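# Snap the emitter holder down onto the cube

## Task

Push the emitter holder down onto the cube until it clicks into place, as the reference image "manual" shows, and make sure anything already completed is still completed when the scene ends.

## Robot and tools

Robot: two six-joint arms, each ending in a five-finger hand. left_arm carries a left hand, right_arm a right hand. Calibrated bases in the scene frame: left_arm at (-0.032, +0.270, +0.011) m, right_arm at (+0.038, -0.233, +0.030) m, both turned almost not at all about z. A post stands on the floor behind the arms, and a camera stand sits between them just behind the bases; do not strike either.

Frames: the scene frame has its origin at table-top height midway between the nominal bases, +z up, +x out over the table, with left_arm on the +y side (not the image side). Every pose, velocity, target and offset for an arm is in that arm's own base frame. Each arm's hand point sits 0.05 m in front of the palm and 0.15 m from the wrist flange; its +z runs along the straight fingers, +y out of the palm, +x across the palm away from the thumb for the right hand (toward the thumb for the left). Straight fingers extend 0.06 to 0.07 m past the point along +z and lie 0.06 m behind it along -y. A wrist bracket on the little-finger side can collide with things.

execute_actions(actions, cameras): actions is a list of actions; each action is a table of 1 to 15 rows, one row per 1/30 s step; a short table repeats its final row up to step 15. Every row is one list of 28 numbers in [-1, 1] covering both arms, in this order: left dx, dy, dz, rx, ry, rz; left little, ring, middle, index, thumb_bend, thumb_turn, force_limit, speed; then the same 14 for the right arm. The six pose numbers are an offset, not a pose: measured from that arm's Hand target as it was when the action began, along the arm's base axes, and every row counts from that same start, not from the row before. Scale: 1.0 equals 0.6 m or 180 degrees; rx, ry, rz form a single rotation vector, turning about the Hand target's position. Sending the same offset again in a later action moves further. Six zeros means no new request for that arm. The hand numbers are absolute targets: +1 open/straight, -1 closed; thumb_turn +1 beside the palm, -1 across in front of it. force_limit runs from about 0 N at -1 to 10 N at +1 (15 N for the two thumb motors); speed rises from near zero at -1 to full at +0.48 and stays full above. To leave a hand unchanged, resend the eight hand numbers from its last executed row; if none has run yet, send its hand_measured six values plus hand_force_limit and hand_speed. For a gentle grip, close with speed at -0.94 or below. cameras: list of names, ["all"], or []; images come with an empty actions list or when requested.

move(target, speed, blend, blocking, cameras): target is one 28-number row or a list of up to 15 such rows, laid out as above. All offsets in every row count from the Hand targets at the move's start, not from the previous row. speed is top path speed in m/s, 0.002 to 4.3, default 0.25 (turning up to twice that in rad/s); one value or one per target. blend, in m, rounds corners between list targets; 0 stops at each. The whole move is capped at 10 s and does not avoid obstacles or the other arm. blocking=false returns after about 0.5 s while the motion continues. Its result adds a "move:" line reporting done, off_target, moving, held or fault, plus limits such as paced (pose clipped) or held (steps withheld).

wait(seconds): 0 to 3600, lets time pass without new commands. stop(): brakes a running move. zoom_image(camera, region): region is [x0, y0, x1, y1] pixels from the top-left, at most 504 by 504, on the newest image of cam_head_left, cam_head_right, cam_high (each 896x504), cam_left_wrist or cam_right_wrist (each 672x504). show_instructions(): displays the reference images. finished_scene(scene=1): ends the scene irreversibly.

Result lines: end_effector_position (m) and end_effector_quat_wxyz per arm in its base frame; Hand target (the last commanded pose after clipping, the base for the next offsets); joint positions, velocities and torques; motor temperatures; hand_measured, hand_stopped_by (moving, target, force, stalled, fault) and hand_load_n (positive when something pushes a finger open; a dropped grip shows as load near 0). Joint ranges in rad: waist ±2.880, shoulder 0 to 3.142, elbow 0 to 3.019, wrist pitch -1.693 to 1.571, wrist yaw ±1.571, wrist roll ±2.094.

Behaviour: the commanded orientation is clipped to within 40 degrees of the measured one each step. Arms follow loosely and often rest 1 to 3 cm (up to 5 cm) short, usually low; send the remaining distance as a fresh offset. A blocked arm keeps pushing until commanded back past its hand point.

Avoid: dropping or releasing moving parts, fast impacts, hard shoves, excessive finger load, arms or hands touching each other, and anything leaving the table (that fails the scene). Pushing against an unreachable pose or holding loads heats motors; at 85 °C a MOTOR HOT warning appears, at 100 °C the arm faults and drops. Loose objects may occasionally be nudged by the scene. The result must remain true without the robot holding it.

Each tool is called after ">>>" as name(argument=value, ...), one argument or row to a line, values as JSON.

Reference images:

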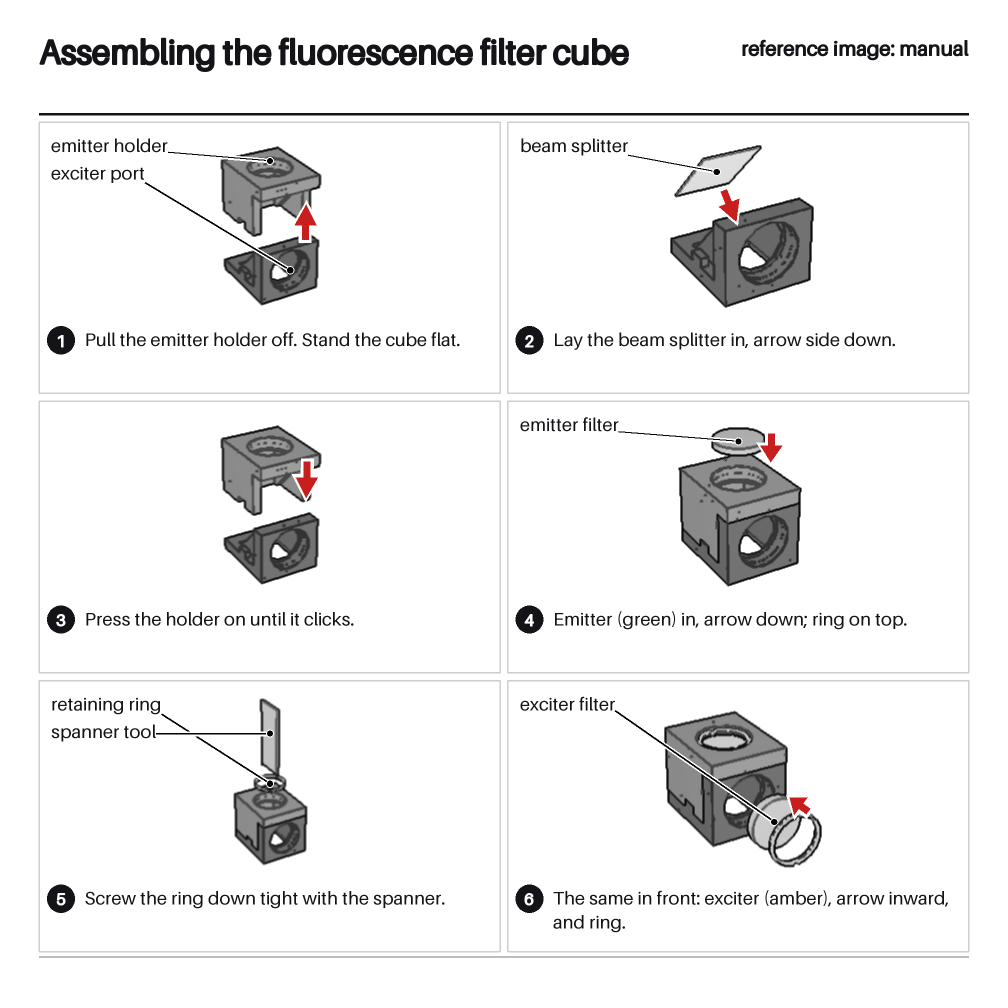

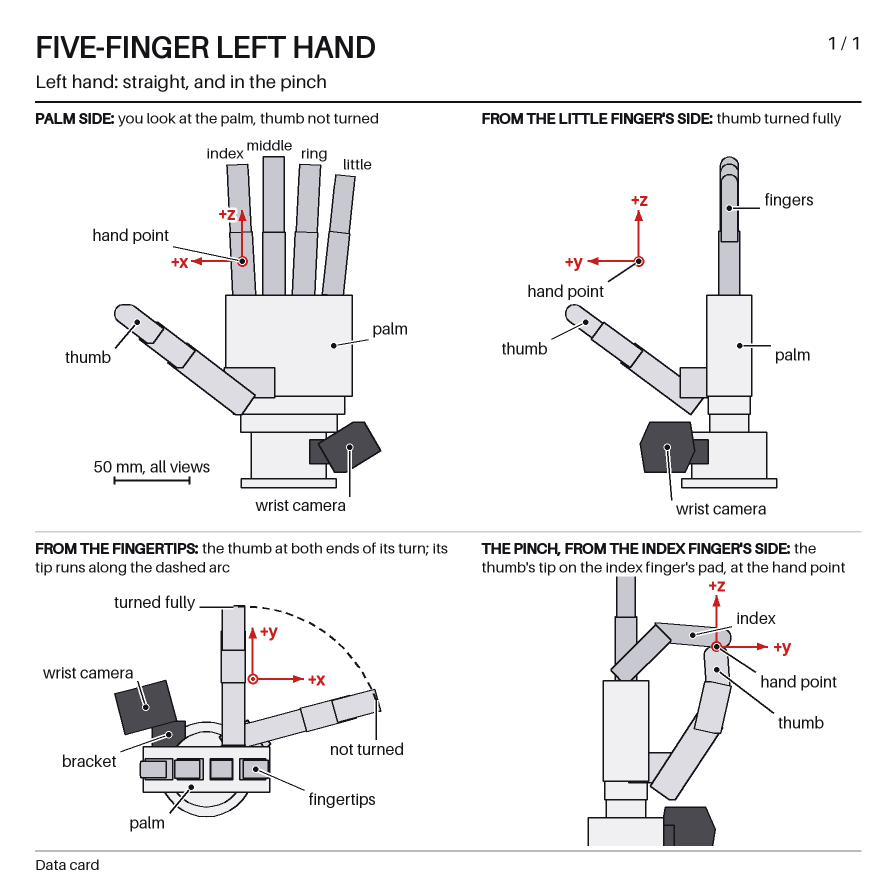

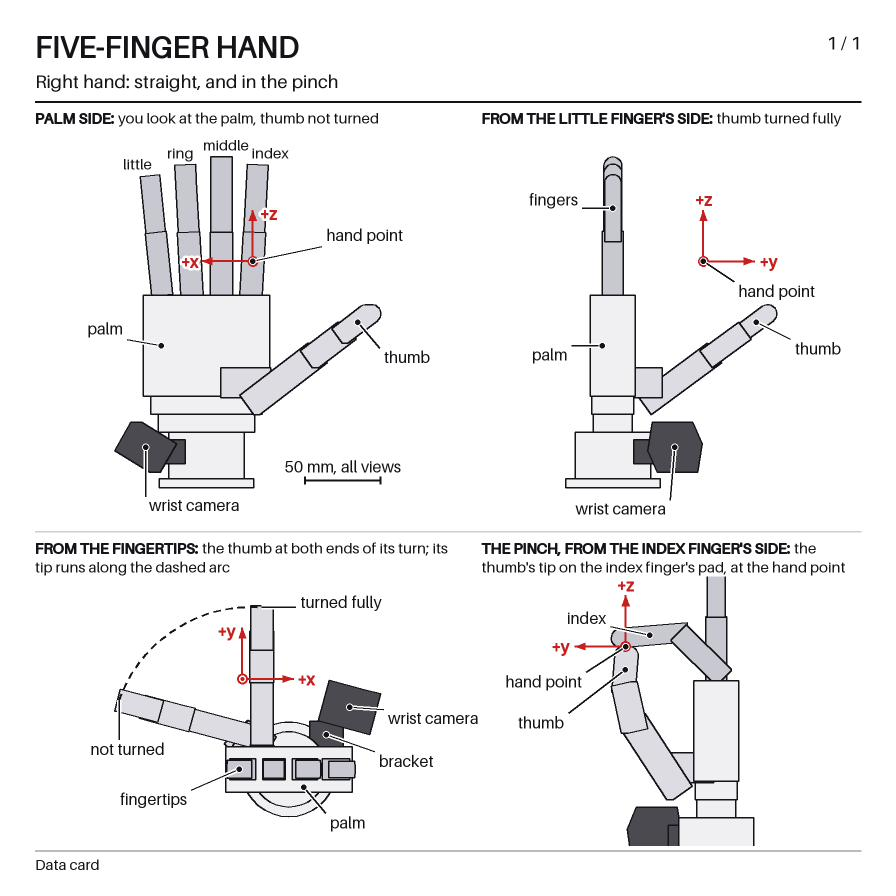

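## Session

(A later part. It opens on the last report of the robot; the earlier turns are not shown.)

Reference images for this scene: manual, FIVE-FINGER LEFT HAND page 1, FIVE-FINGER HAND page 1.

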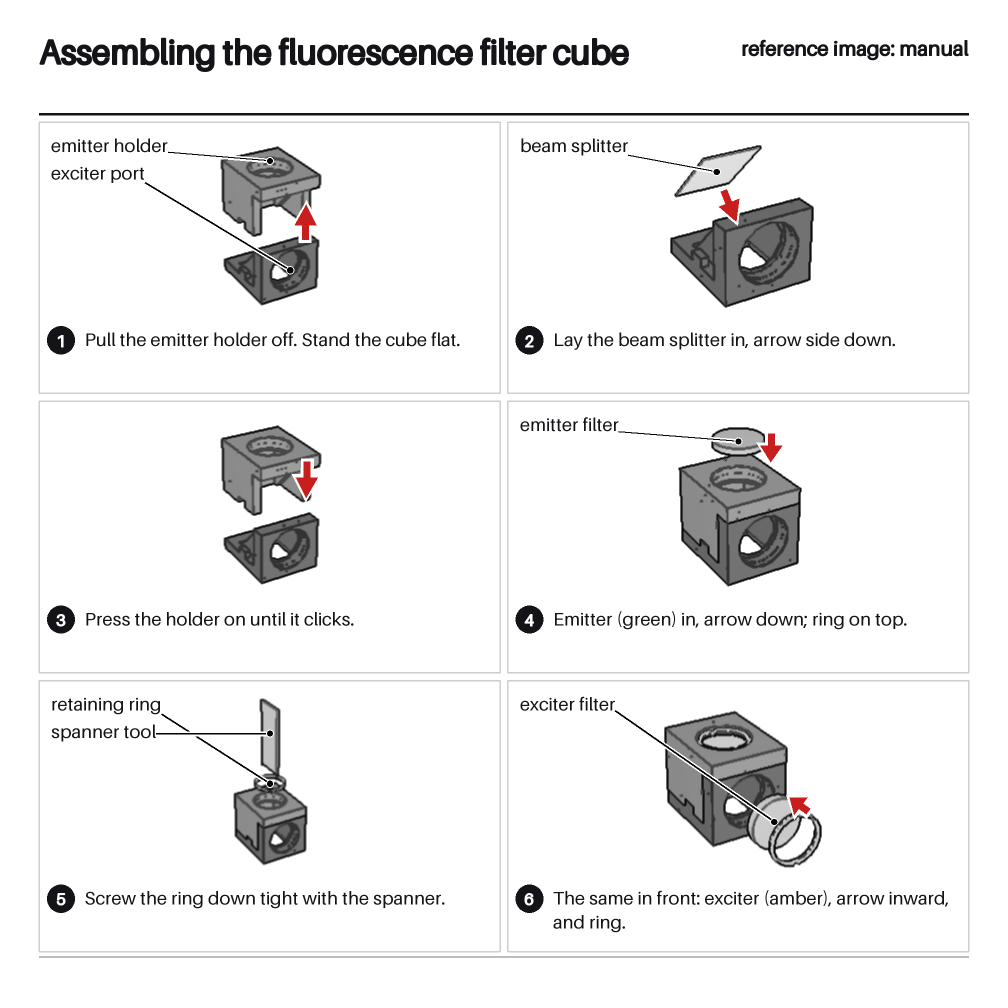

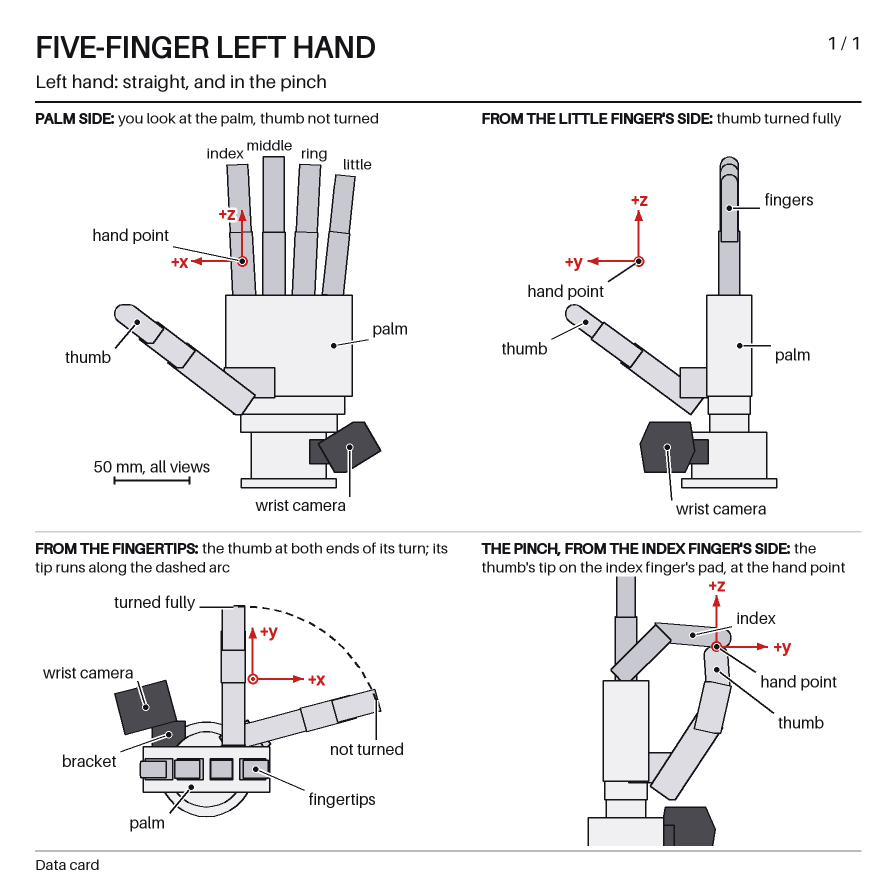

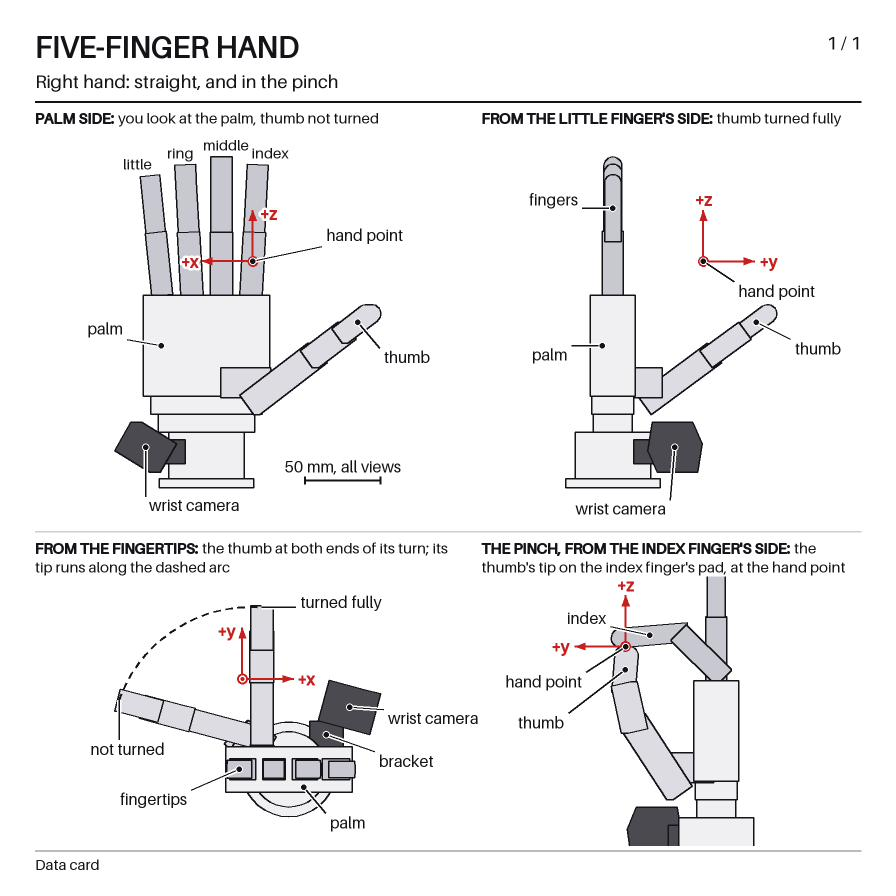

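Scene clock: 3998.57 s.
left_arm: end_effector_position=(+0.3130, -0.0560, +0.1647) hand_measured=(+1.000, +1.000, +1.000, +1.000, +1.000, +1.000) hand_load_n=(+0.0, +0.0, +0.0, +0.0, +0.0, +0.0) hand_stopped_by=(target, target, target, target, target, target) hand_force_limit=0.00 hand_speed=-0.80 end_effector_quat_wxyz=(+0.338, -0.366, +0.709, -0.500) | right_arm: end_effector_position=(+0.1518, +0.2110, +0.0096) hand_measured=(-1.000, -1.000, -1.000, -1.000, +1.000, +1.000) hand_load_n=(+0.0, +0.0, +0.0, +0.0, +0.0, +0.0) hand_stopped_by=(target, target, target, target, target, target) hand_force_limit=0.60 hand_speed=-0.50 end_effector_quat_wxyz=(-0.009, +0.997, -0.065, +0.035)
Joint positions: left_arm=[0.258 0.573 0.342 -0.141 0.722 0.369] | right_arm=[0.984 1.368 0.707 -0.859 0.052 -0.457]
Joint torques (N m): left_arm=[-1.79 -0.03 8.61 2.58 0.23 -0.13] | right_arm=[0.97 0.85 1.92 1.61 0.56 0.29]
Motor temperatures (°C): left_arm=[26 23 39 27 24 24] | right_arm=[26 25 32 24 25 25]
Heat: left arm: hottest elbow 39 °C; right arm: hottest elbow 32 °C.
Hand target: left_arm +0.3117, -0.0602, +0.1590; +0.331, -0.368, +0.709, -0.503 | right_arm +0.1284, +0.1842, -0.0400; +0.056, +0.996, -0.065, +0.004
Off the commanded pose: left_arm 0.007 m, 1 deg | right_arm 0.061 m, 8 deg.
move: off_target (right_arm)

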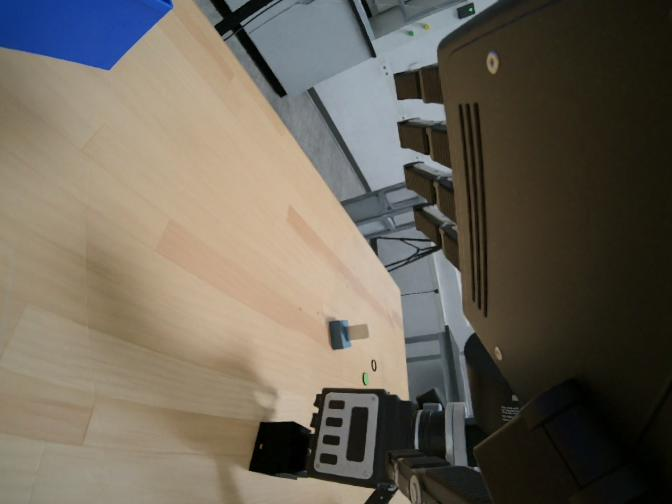

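>>> move(
  target=[0,0,0,0,0,0,1,1,1,1,1,1,0,-0.8,0.005,0.015,0.045,0.01,0,0,-1,-1,-1,-1,1,1,0.6,-0.5],
  speed=0.03,
  cameras=["cam_left_wrist"],
)

>>> zoom_image(
  camera="cam_left_wrist",
  region=[240, 410, 330, 490],
)

Scene clock: 4006.53 s.
left_arm: end_effector_position=(+0.3130, -0.0560, +0.1647) hand_measured=(+1.000, +1.000, +1.000, +1.000, +1.000, +1.000) hand_load_n=(+0.0, -0.5, +0.0, +0.0, +0.0, +0.0) hand_stopped_by=(target, target, target, target, target, target) hand_force_limit=0.00 hand_speed=-0.80 end_effector_quat_wxyz=(+0.338, -0.366, +0.709, -0.500) | right_arm: end_effector_position=(+0.1520, +0.2129, +0.0127) hand_measured=(-1.000, -1.000, -1.000, -1.000, +1.000, +1.000) hand_load_n=(+0.0, +0.0, +0.0, +0.0, +0.0, +0.0) hand_stopped_by=(target, target, target, target, target, target) hand_force_limit=0.60 hand_speed=-0.50 end_effector_quat_wxyz=(-0.006, +0.997, -0.068, +0.032)
Joint positions: left_arm=[0.258 0.573 0.342 -0.141 0.722 0.369] | right_arm=[0.984 1.374 0.721 -0.877 0.049 -0.452]
Joint torques (N m): left_arm=[-1.85 0.09 8.66 2.54 0.22 -0.12] | right_arm=[0.73 -3.43 3.66 0.29 0.03 0.21]
Heat: left arm: hottest elbow 39 °C; right arm: hottest elbow 31 °C.
Hand target: left_arm +0.3117, -0.0602, +0.1590; +0.331, -0.368, +0.709, -0.503 | right_arm +0.1314, +0.1931, -0.0130; +0.040, +0.997, -0.065, +0.003
Off the commanded pose: left_arm 0.007 m, 1 deg | right_arm 0.038 m, 6 deg.
move: off_target (right_arm)

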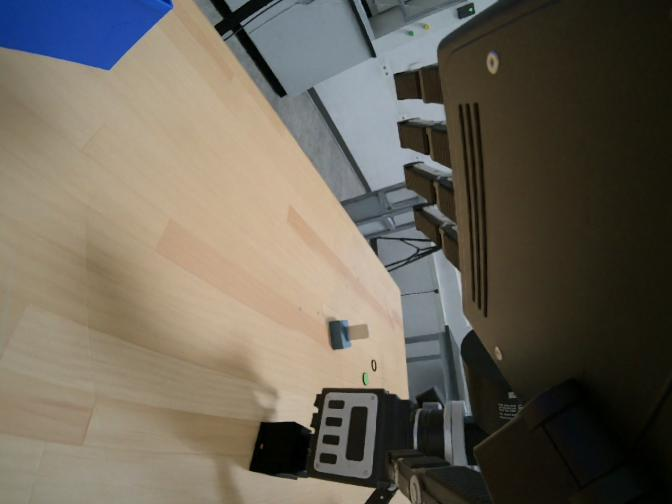

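Scaled by 5.600 from the camera's image (finer frame: 960x720).

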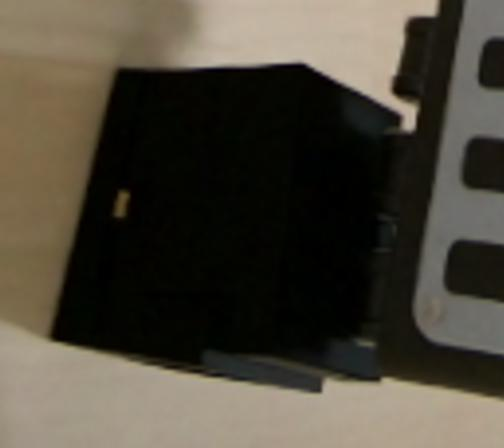

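>>> move(
  target=[0,0,0,0,0,0,1,1,1,1,1,1,0,-0.8,-0.025,0,0.01,0,-0.02,0,-1,-1,-1,-1,1,1,0.6,-0.5],
  speed=0.03,
  cameras=["cam_left_wrist"],
)

>>> zoom_image(
  camera="cam_left_wrist",
  region=[240, 410, 330, 490],
)

Scene clock: 4010.47 s.
left_arm: end_effector_position=(+0.3130, -0.0560, +0.1647) hand_measured=(+1.000, +1.000, +1.000, +1.000, +1.000, +1.000) hand_load_n=(+0.0, -0.5, -0.5, +0.0, +0.0, -0.5) hand_stopped_by=(target, target, target, target, target, target) hand_force_limit=0.00 hand_speed=-0.80 end_effector_quat_wxyz=(+0.338, -0.366, +0.709, -0.500) | right_arm: end_effector_position=(+0.1356, +0.2068, +0.0120) hand_measured=(-1.000, -1.000, -1.000, -1.000, +1.000, +1.000) hand_load_n=(+0.0, +0.0, +0.0, +0.0, +0.0, +0.0) hand_stopped_by=(target, target, target, target, target, target) hand_force_limit=0.60 hand_speed=-0.50 end_effector_quat_wxyz=(+0.011, +0.996, -0.071, +0.054)
Joint positions: left_arm=[0.258 0.573 0.342 -0.141 0.722 0.369] | right_arm=[1.05 1.348 0.691 -0.886 0.106 -0.38]
Joint torques (N m): left_arm=[-1.73 -0.03 8.58 2.52 0.2 -0.11] | right_arm=[1.44 -5.54 3.47 0.79 -0.17 0.27]
Heat: left arm: hottest elbow 39 °C; right arm: hottest elbow 31 °C.
Hand target: left_arm +0.3117, -0.0602, +0.1590; +0.331, -0.368, +0.709, -0.503 | right_arm +0.1164, +0.1932, -0.0070; +0.038, +0.997, -0.066, +0.034
Off the commanded pose: left_arm 0.007 m, 1 deg | right_arm 0.030 m, 4 deg.
move: off_target (right_arm)

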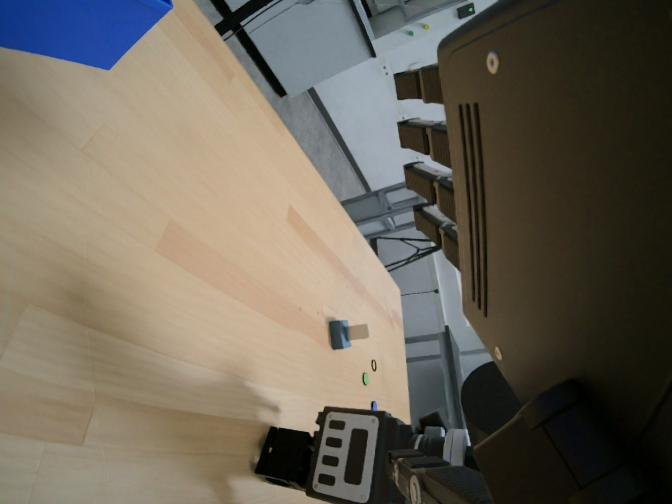

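Scaled by 5.600 from the camera's image (finer frame: 960x720).

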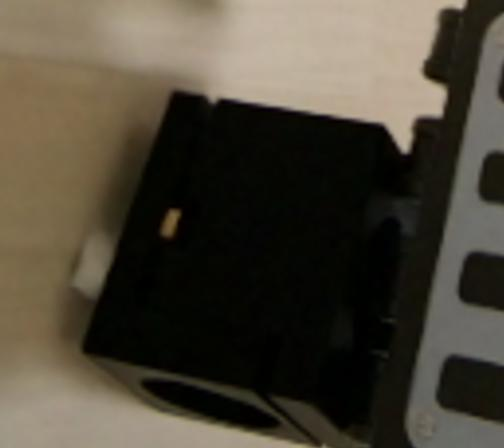

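>>> zoom_image(
  camera="cam_left_wrist",
  region=[245, 420, 315, 495],
)

>>> execute_actions(
  actions=[],
)

Scaled by 6.720 from the camera's image (finer frame: 960x720).

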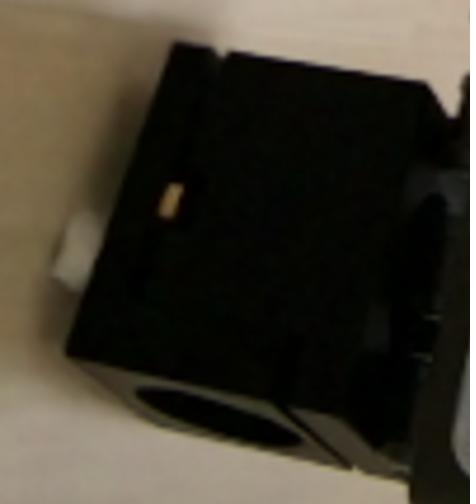

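Scene clock: 4013.87 s.
left_arm: end_effector_position=(+0.3130, -0.0560, +0.1647) hand_measured=(+1.000, +1.000, +1.000, +1.000, +1.000, +1.000) hand_load_n=(+0.0, +0.0, +0.0, +0.0, +0.0, +0.0) hand_stopped_by=(target, target, target, target, target, target) hand_force_limit=0.00 hand_speed=-0.80 end_effector_quat_wxyz=(+0.338, -0.366, +0.709, -0.500) | right_arm: end_effector_position=(+0.1355, +0.2068, +0.0120) hand_measured=(-1.000, -1.000, -1.000, -1.000, +1.000, +1.000) hand_load_n=(+0.0, +0.0, +0.0, +0.0, +0.0, -0.5) hand_stopped_by=(target, target, target, target, target, target) hand_force_limit=0.60 hand_speed=-0.50 end_effector_quat_wxyz=(+0.011, +0.996, -0.071, +0.054)
Joint positions: left_arm=[0.258 0.573 0.342 -0.141 0.722 0.369] | right_arm=[1.05 1.348 0.691 -0.886 0.106 -0.379]
Joint velocities: within noise
Joint torques (N m): left_arm=[-2.02 -0.09 8.54 2.52 0.21 -0.12] | right_arm=[1.49 -5.54 3.47 0.77 -0.17 0.26]
Motor temperatures (°C): left_arm=[26 23 39 27 24 24] | right_arm=[26 25 31 24 25 25]
Heat: left arm: hottest elbow 39 °C; right arm: hottest elbow 31 °C.
Hand target: left_arm +0.3117, -0.0602, +0.1590; +0.331, -0.368, +0.709, -0.503 | right_arm +0.1164, +0.1932, -0.0070; +0.038, +0.997, -0.066, +0.034
Off the commanded pose: left_arm 0.007 m, 1 deg | right_arm 0.030 m, 4 deg.

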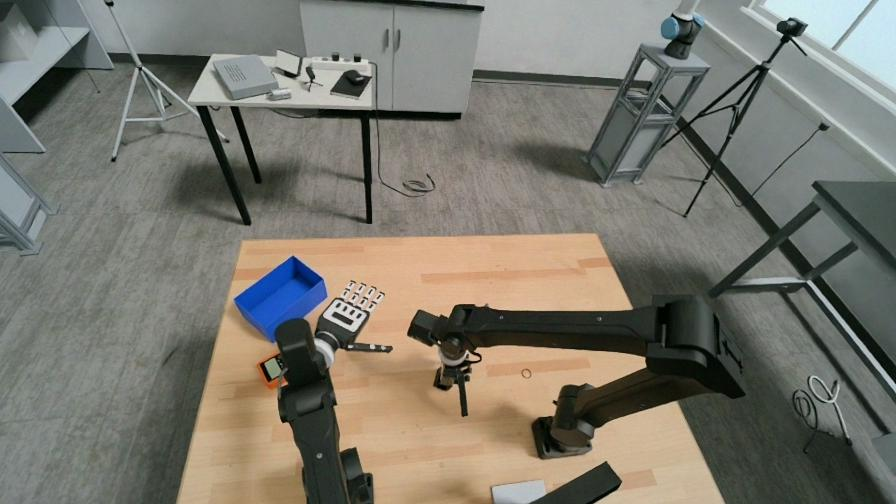

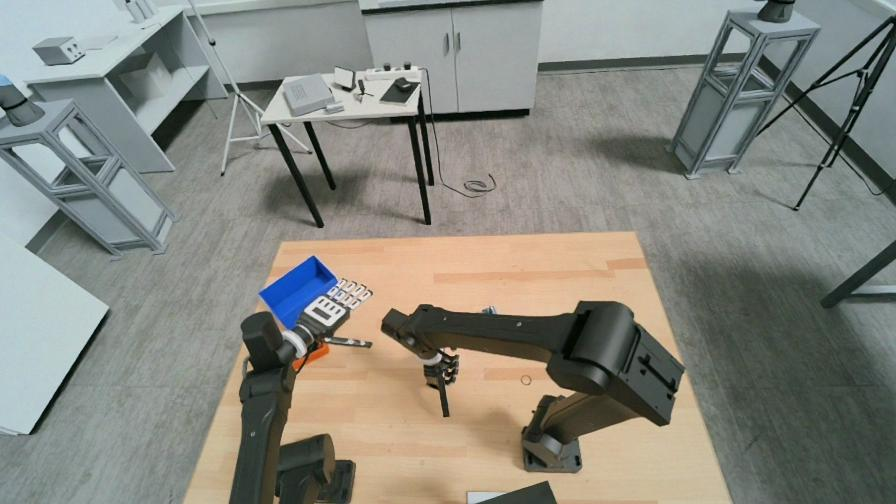

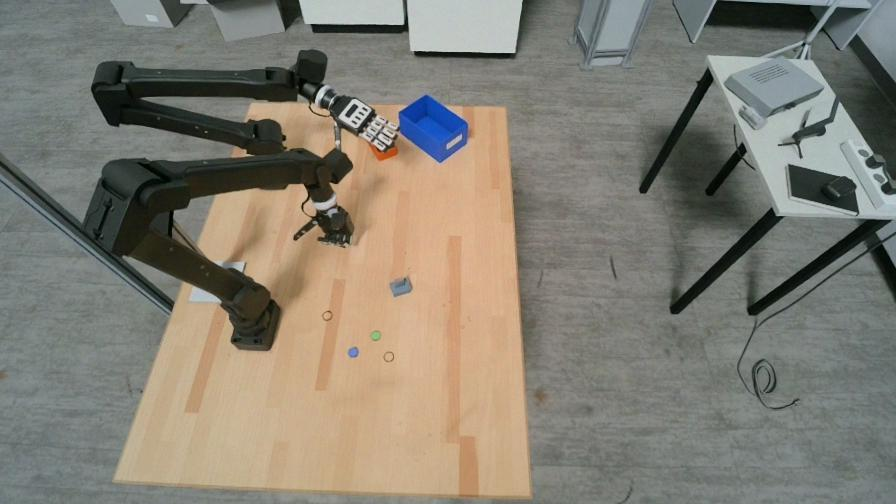

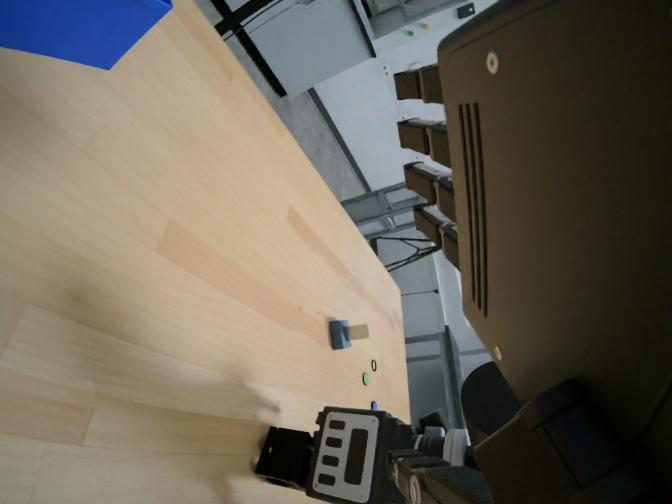

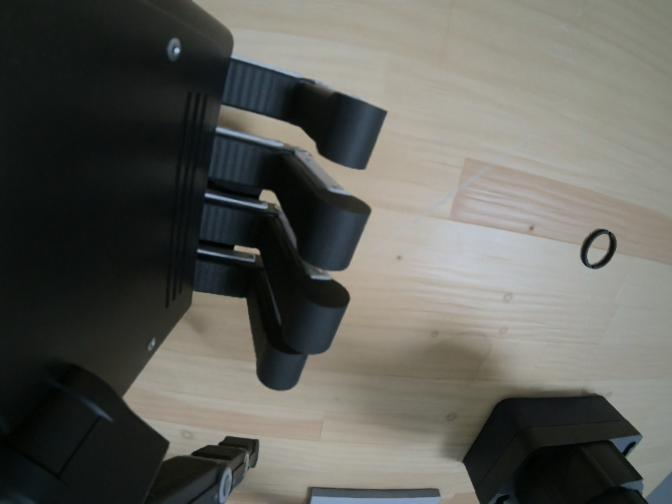

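>>> zoom_image(
  camera="cam_head_left",
  region=[400, 320, 500, 420],
)

>>> zoom_image(
  camera="cam_head_right",
  region=[390, 330, 480, 420],
)

Scaled by 5.040.

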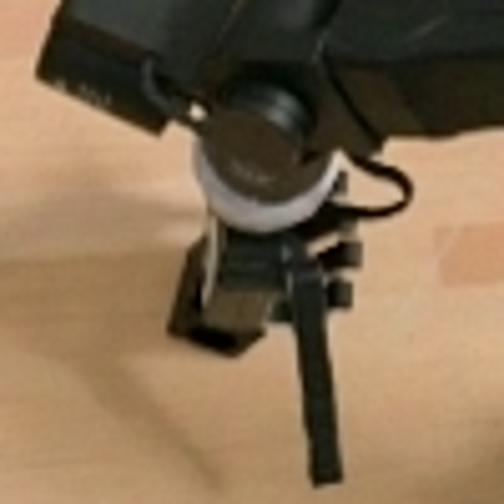

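Scaled by 5.600.

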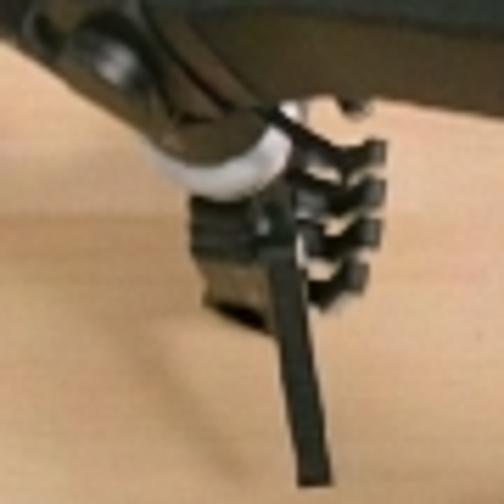

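>>> move(
  target=[
    [0,0,0,0,0,0,1,1,1,1,1,1,0,-0.8,0.028,0.02,0.032,0,0,0,-1,-1,-1,-1,1,1,0.6,-0.5],
    [0,0,0,0,0,0,1,1,1,1,1,1,0,-0.8,0.032,0.022,0.15,0,0.01,0,-1,-1,-1,-1,1,1,0.6,-0.5],
  ],
  speed=0.03,
  cameras=["cam_left_wrist","cam_right_wrist","cam_head_left"],
)

>>> zoom_image(
  camera="cam_left_wrist",
  region=[240, 410, 330, 490],
)

>>> zoom_image(
  camera="cam_head_left",
  region=[400, 320, 500, 420],
)

Scene clock: 4028.47 s.
left_arm: end_effector_position=(+0.3130, -0.0560, +0.1647) hand_measured=(+1.000, +1.000, +1.000, +1.000, +1.000, +1.000) hand_load_n=(+0.0, +0.0, +0.0, +0.0, +0.0, +0.0) hand_stopped_by=(target, target, target, target, target, target) hand_force_limit=0.00 hand_speed=-0.80 end_effector_quat_wxyz=(+0.338, -0.366, +0.709, -0.500) | right_arm: end_effector_position=(+0.1221, +0.1905, +0.0663) hand_measured=(-1.000, -1.000, -1.000, -1.000, +1.000, +1.000) hand_load_n=(+0.0, -0.5, +0.0, +0.0, +0.0, +0.0) hand_stopped_by=(target, target, target, target, target, target) hand_force_limit=0.60 hand_speed=-0.50 end_effector_quat_wxyz=(+0.064, +0.996, -0.060, +0.008)
Joint positions: left_arm=[0.258 0.573 0.342 -0.141 0.722 0.369] | right_arm=[1.043 1.309 0.794 -1.162 0.072 -0.403]
Joint torques (N m): left_arm=[-1.67 -0.26 8.57 2.56 0.21 -0.11] | right_arm=[-2.08 -9.99 10.25 0.05 0.12 0.05]
Heat: left arm: hottest elbow 39 °C; right arm: hottest elbow 31 °C.
Hand target: left_arm +0.3117, -0.0602, +0.1590; +0.331, -0.368, +0.709, -0.503 | right_arm +0.1356, +0.2064, +0.0829; +0.039, +0.997, -0.065, +0.018
Off the commanded pose: left_arm 0.007 m, 1 deg | right_arm 0.027 m, 3 deg.
move: off_target (right_arm)
Images, in order (width x height): cam_head_left 896x504, cam_left_wrist 672x504, cam_right_wrist 672x504.

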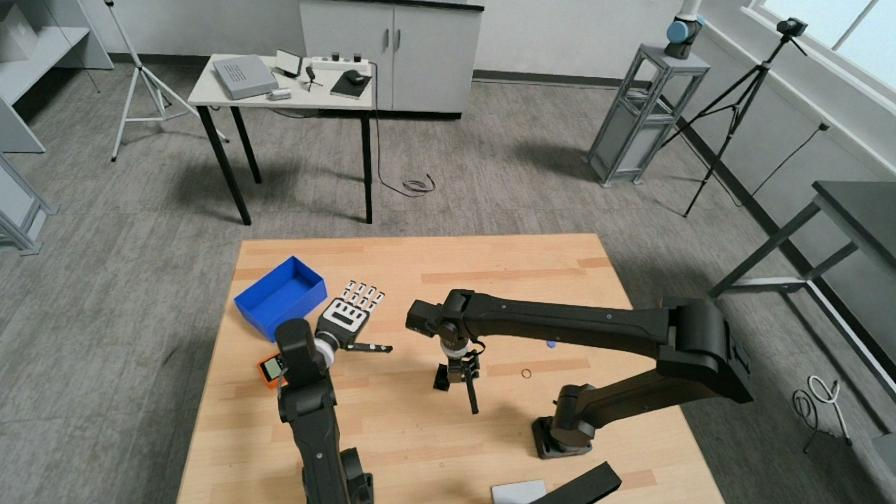

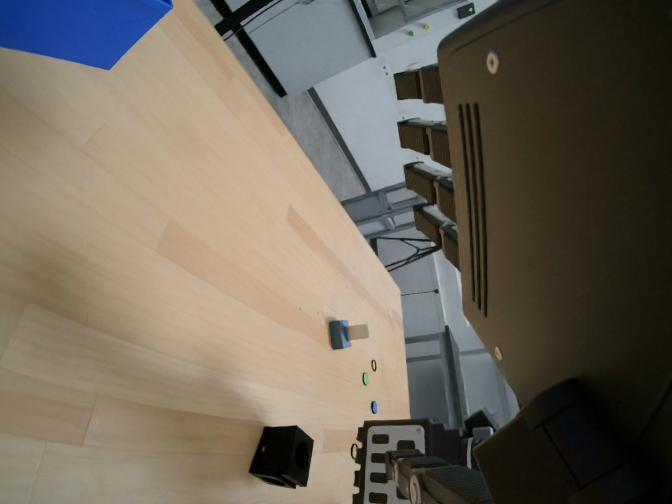

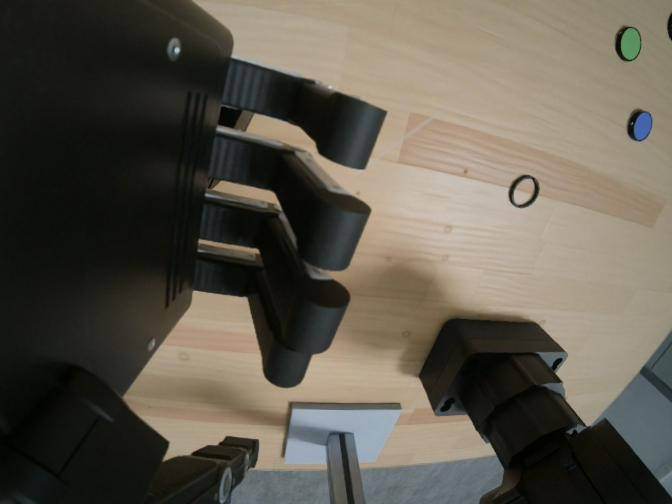

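Scaled by 5.600 from the camera's image (finer frame: 960x720).

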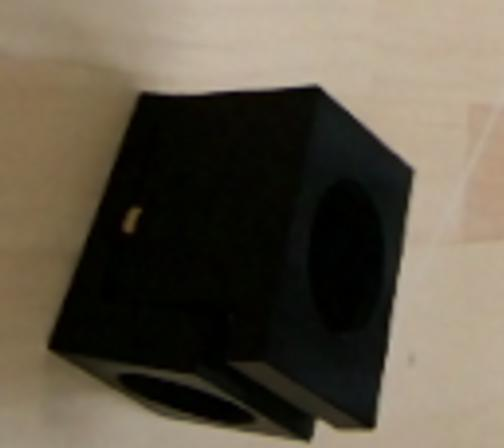

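Scaled by 5.040.

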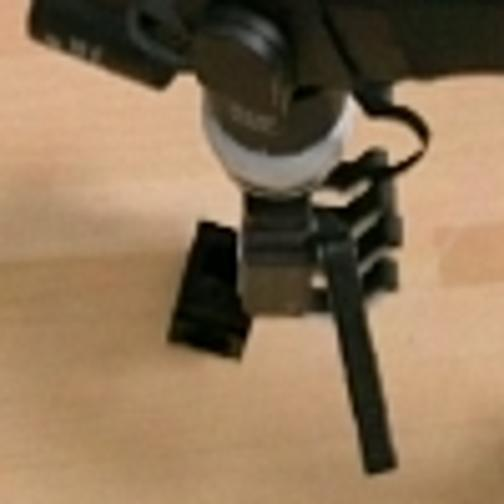

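>>> move(
  target=[0,0,0,0,0,0,1,1,1,1,1,1,0,-0.8,0,-0.15,0.06,0,0,0,-1,-1,-1,-1,1,1,0.6,-0.5],
  speed=0.1,
  cameras=["cam_left_wrist","cam_right_wrist","cam_head_left","cam_high"],
)

>>> zoom_image(
  camera="cam_head_left",
  region=[410, 340, 480, 410],
)

>>> zoom_image(
  camera="cam_right_wrist",
  region=[190, 20, 400, 230],
)

Scene clock: 4038.80 s.
left_arm: end_effector_position=(+0.3130, -0.0560, +0.1647) hand_measured=(+1.000, +1.000, +1.000, +1.000, +1.000, +1.000) hand_load_n=(+0.0, -0.5, +0.0, +0.0, +0.0, +0.0) hand_stopped_by=(target, target, target, target, target, target) hand_force_limit=0.00 hand_speed=-0.80 end_effector_quat_wxyz=(+0.338, -0.366, +0.709, -0.500) | right_arm: end_effector_position=(+0.1357, +0.1215, +0.1176) hand_measured=(-1.000, -1.000, -1.000, -1.000, +1.000, +1.000) hand_load_n=(+0.0, +0.0, +0.0, +0.5, +0.0, +0.0) hand_stopped_by=(target, target, target, target, target, target) hand_force_limit=0.60 hand_speed=-0.50 end_effector_quat_wxyz=(+0.037, +0.997, -0.063, +0.019)
Joint positions: left_arm=[0.258 0.573 0.342 -0.141 0.722 0.369] | right_arm=[0.856 1.049 0.755 -1.313 0.076 -0.588]
Joint torques (N m): left_arm=[-1.49 -0.26 8.55 2.51 0.2 -0.13] | right_arm=[-1.9 -6.42 7.12 0.17 0.25 0.05]
Heat: left arm: hottest elbow 39 °C; right arm: hottest elbow 31 °C.
Hand target: left_arm +0.3117, -0.0602, +0.1590; +0.331, -0.368, +0.709, -0.503 | right_arm +0.1356, +0.1163, +0.1190; +0.039, +0.997, -0.065, +0.018
Off the commanded pose: left_arm 0.007 m, 1 deg | right_arm 0.005 m, 0 deg.
move: done
Images, in order (width x height): cam_head_left 896x504, cam_high 896x504, cam_left_wrist 672x504, cam_right_wrist 672x504.

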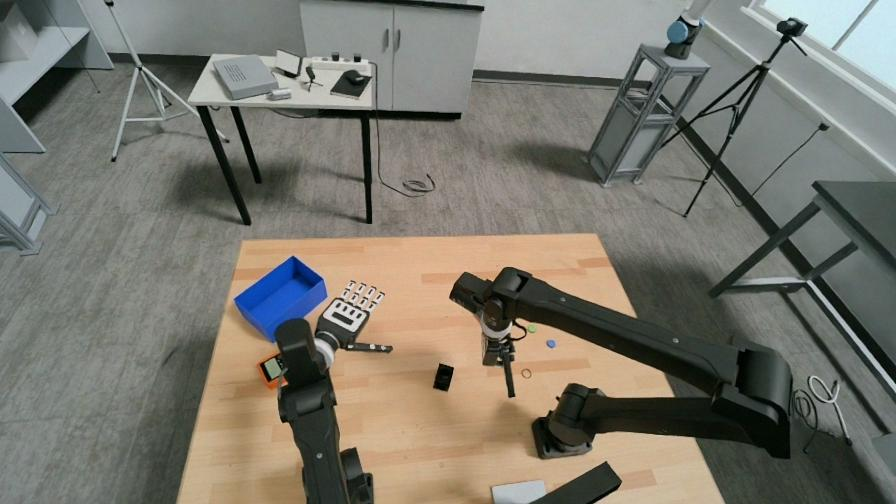

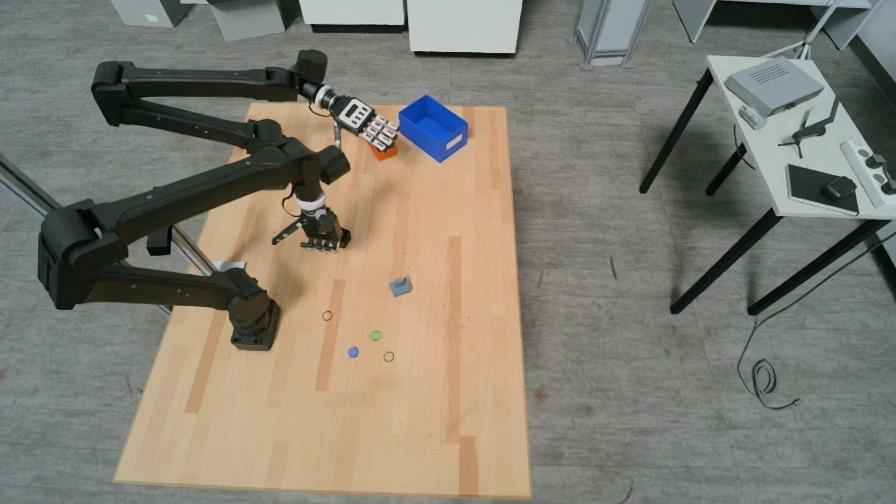

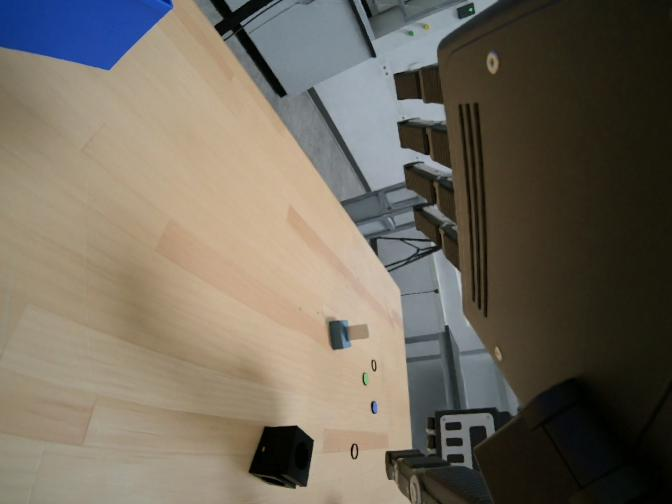

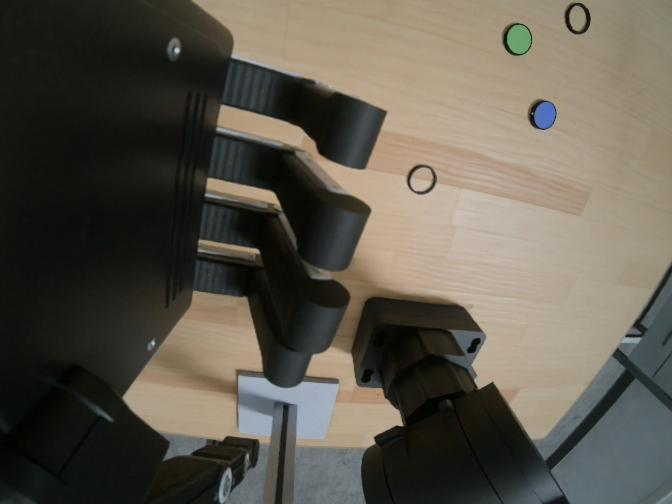

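Scaled by 7.200.

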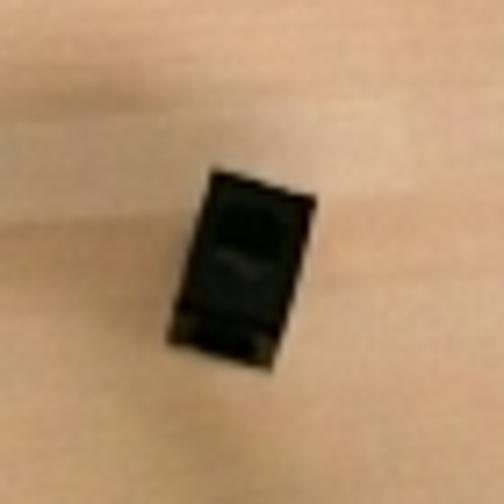

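Scaled by 2.400 from the camera's image (finer frame: 960x720).

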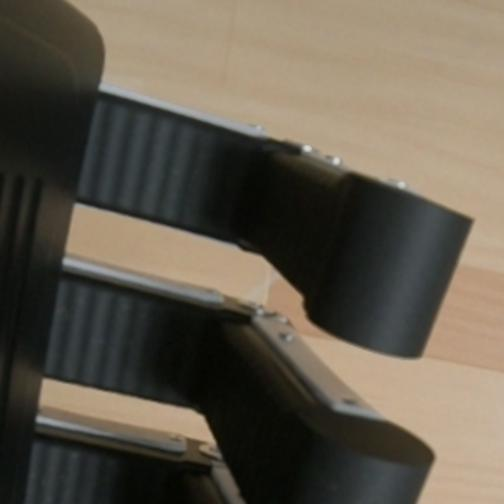

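>>> wait(
  seconds=0.1,
  cameras=["cam_head_right","cam_left_wrist"],
)

>>> zoom_image(
  camera="cam_head_right",
  region=[390, 300, 510, 410],
)

>>> zoom_image(
  camera="cam_left_wrist",
  region=[245, 420, 320, 495],
)

Scene clock: 4043.83 s.
left_arm: end_effector_position=(+0.3130, -0.0560, +0.1647) hand_measured=(+1.000, +1.000, +1.000, +1.000, +1.000, +1.000) hand_load_n=(-0.5, +0.0, -0.5, +0.0, +0.0, +0.0) hand_stopped_by=(target, target, target, target, target, target) hand_force_limit=0.00 hand_speed=-0.80 end_effector_quat_wxyz=(+0.338, -0.366, +0.709, -0.500) | right_arm: end_effector_position=(+0.1358, +0.1215, +0.1176) hand_measured=(-1.000, -1.000, -1.000, -1.000, +1.000, +1.000) hand_load_n=(+0.0, +0.0, +0.0, +0.0, +0.0, +0.5) hand_stopped_by=(target, target, target, target, target, target) hand_force_limit=0.60 hand_speed=-0.50 end_effector_quat_wxyz=(+0.037, +0.997, -0.062, +0.019)
Joint positions: left_arm=[0.258 0.573 0.342 -0.141 0.722 0.369] | right_arm=[0.856 1.049 0.755 -1.313 0.076 -0.589]
Joint torques (N m): left_arm=[-1.38 -0.32 8.54 2.51 0.21 -0.11] | right_arm=[-1.96 -6.36 7.1 0.17 0.26 0.04]
Heat: left arm: hottest elbow 39 °C; right arm: hottest elbow 31 °C.
Hand target: left_arm +0.3117, -0.0602, +0.1590; +0.331, -0.368, +0.709, -0.503 | right_arm +0.1356, +0.1163, +0.1190; +0.039, +0.997, -0.065, +0.018
Off the commanded pose: left_arm 0.007 m, 1 deg | right_arm 0.005 m, 0 deg.
wait: 0.10 s; at rest from the start

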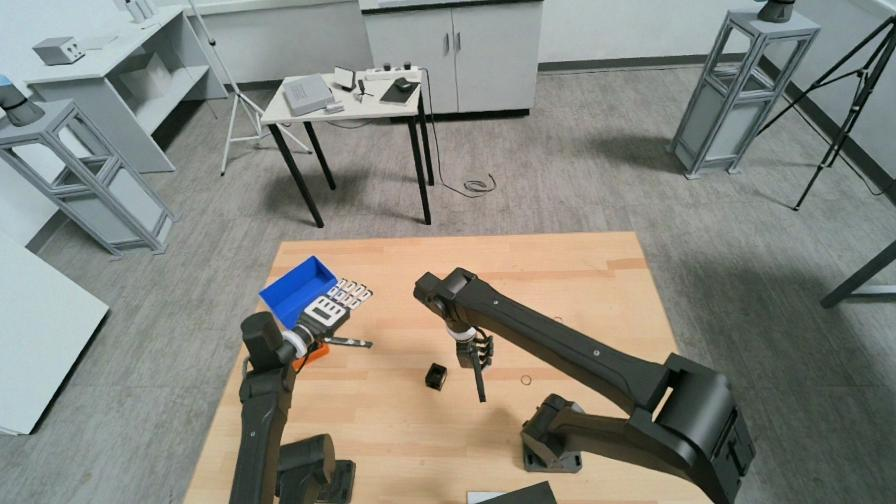

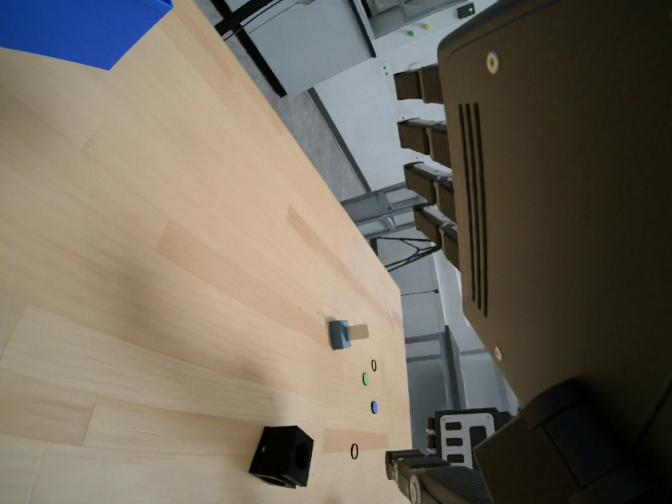

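Scaled by 4.200.

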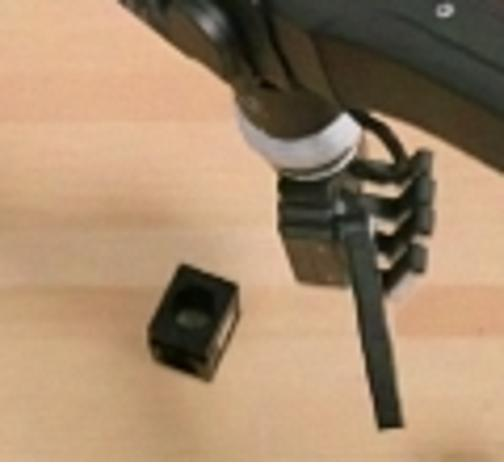

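Scaled by 6.720 from the camera's image (finer frame: 960x720).

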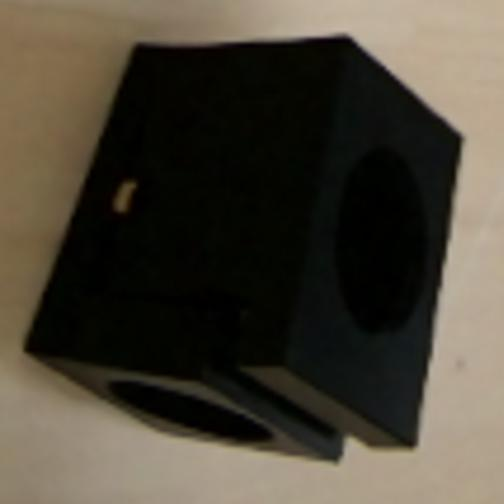

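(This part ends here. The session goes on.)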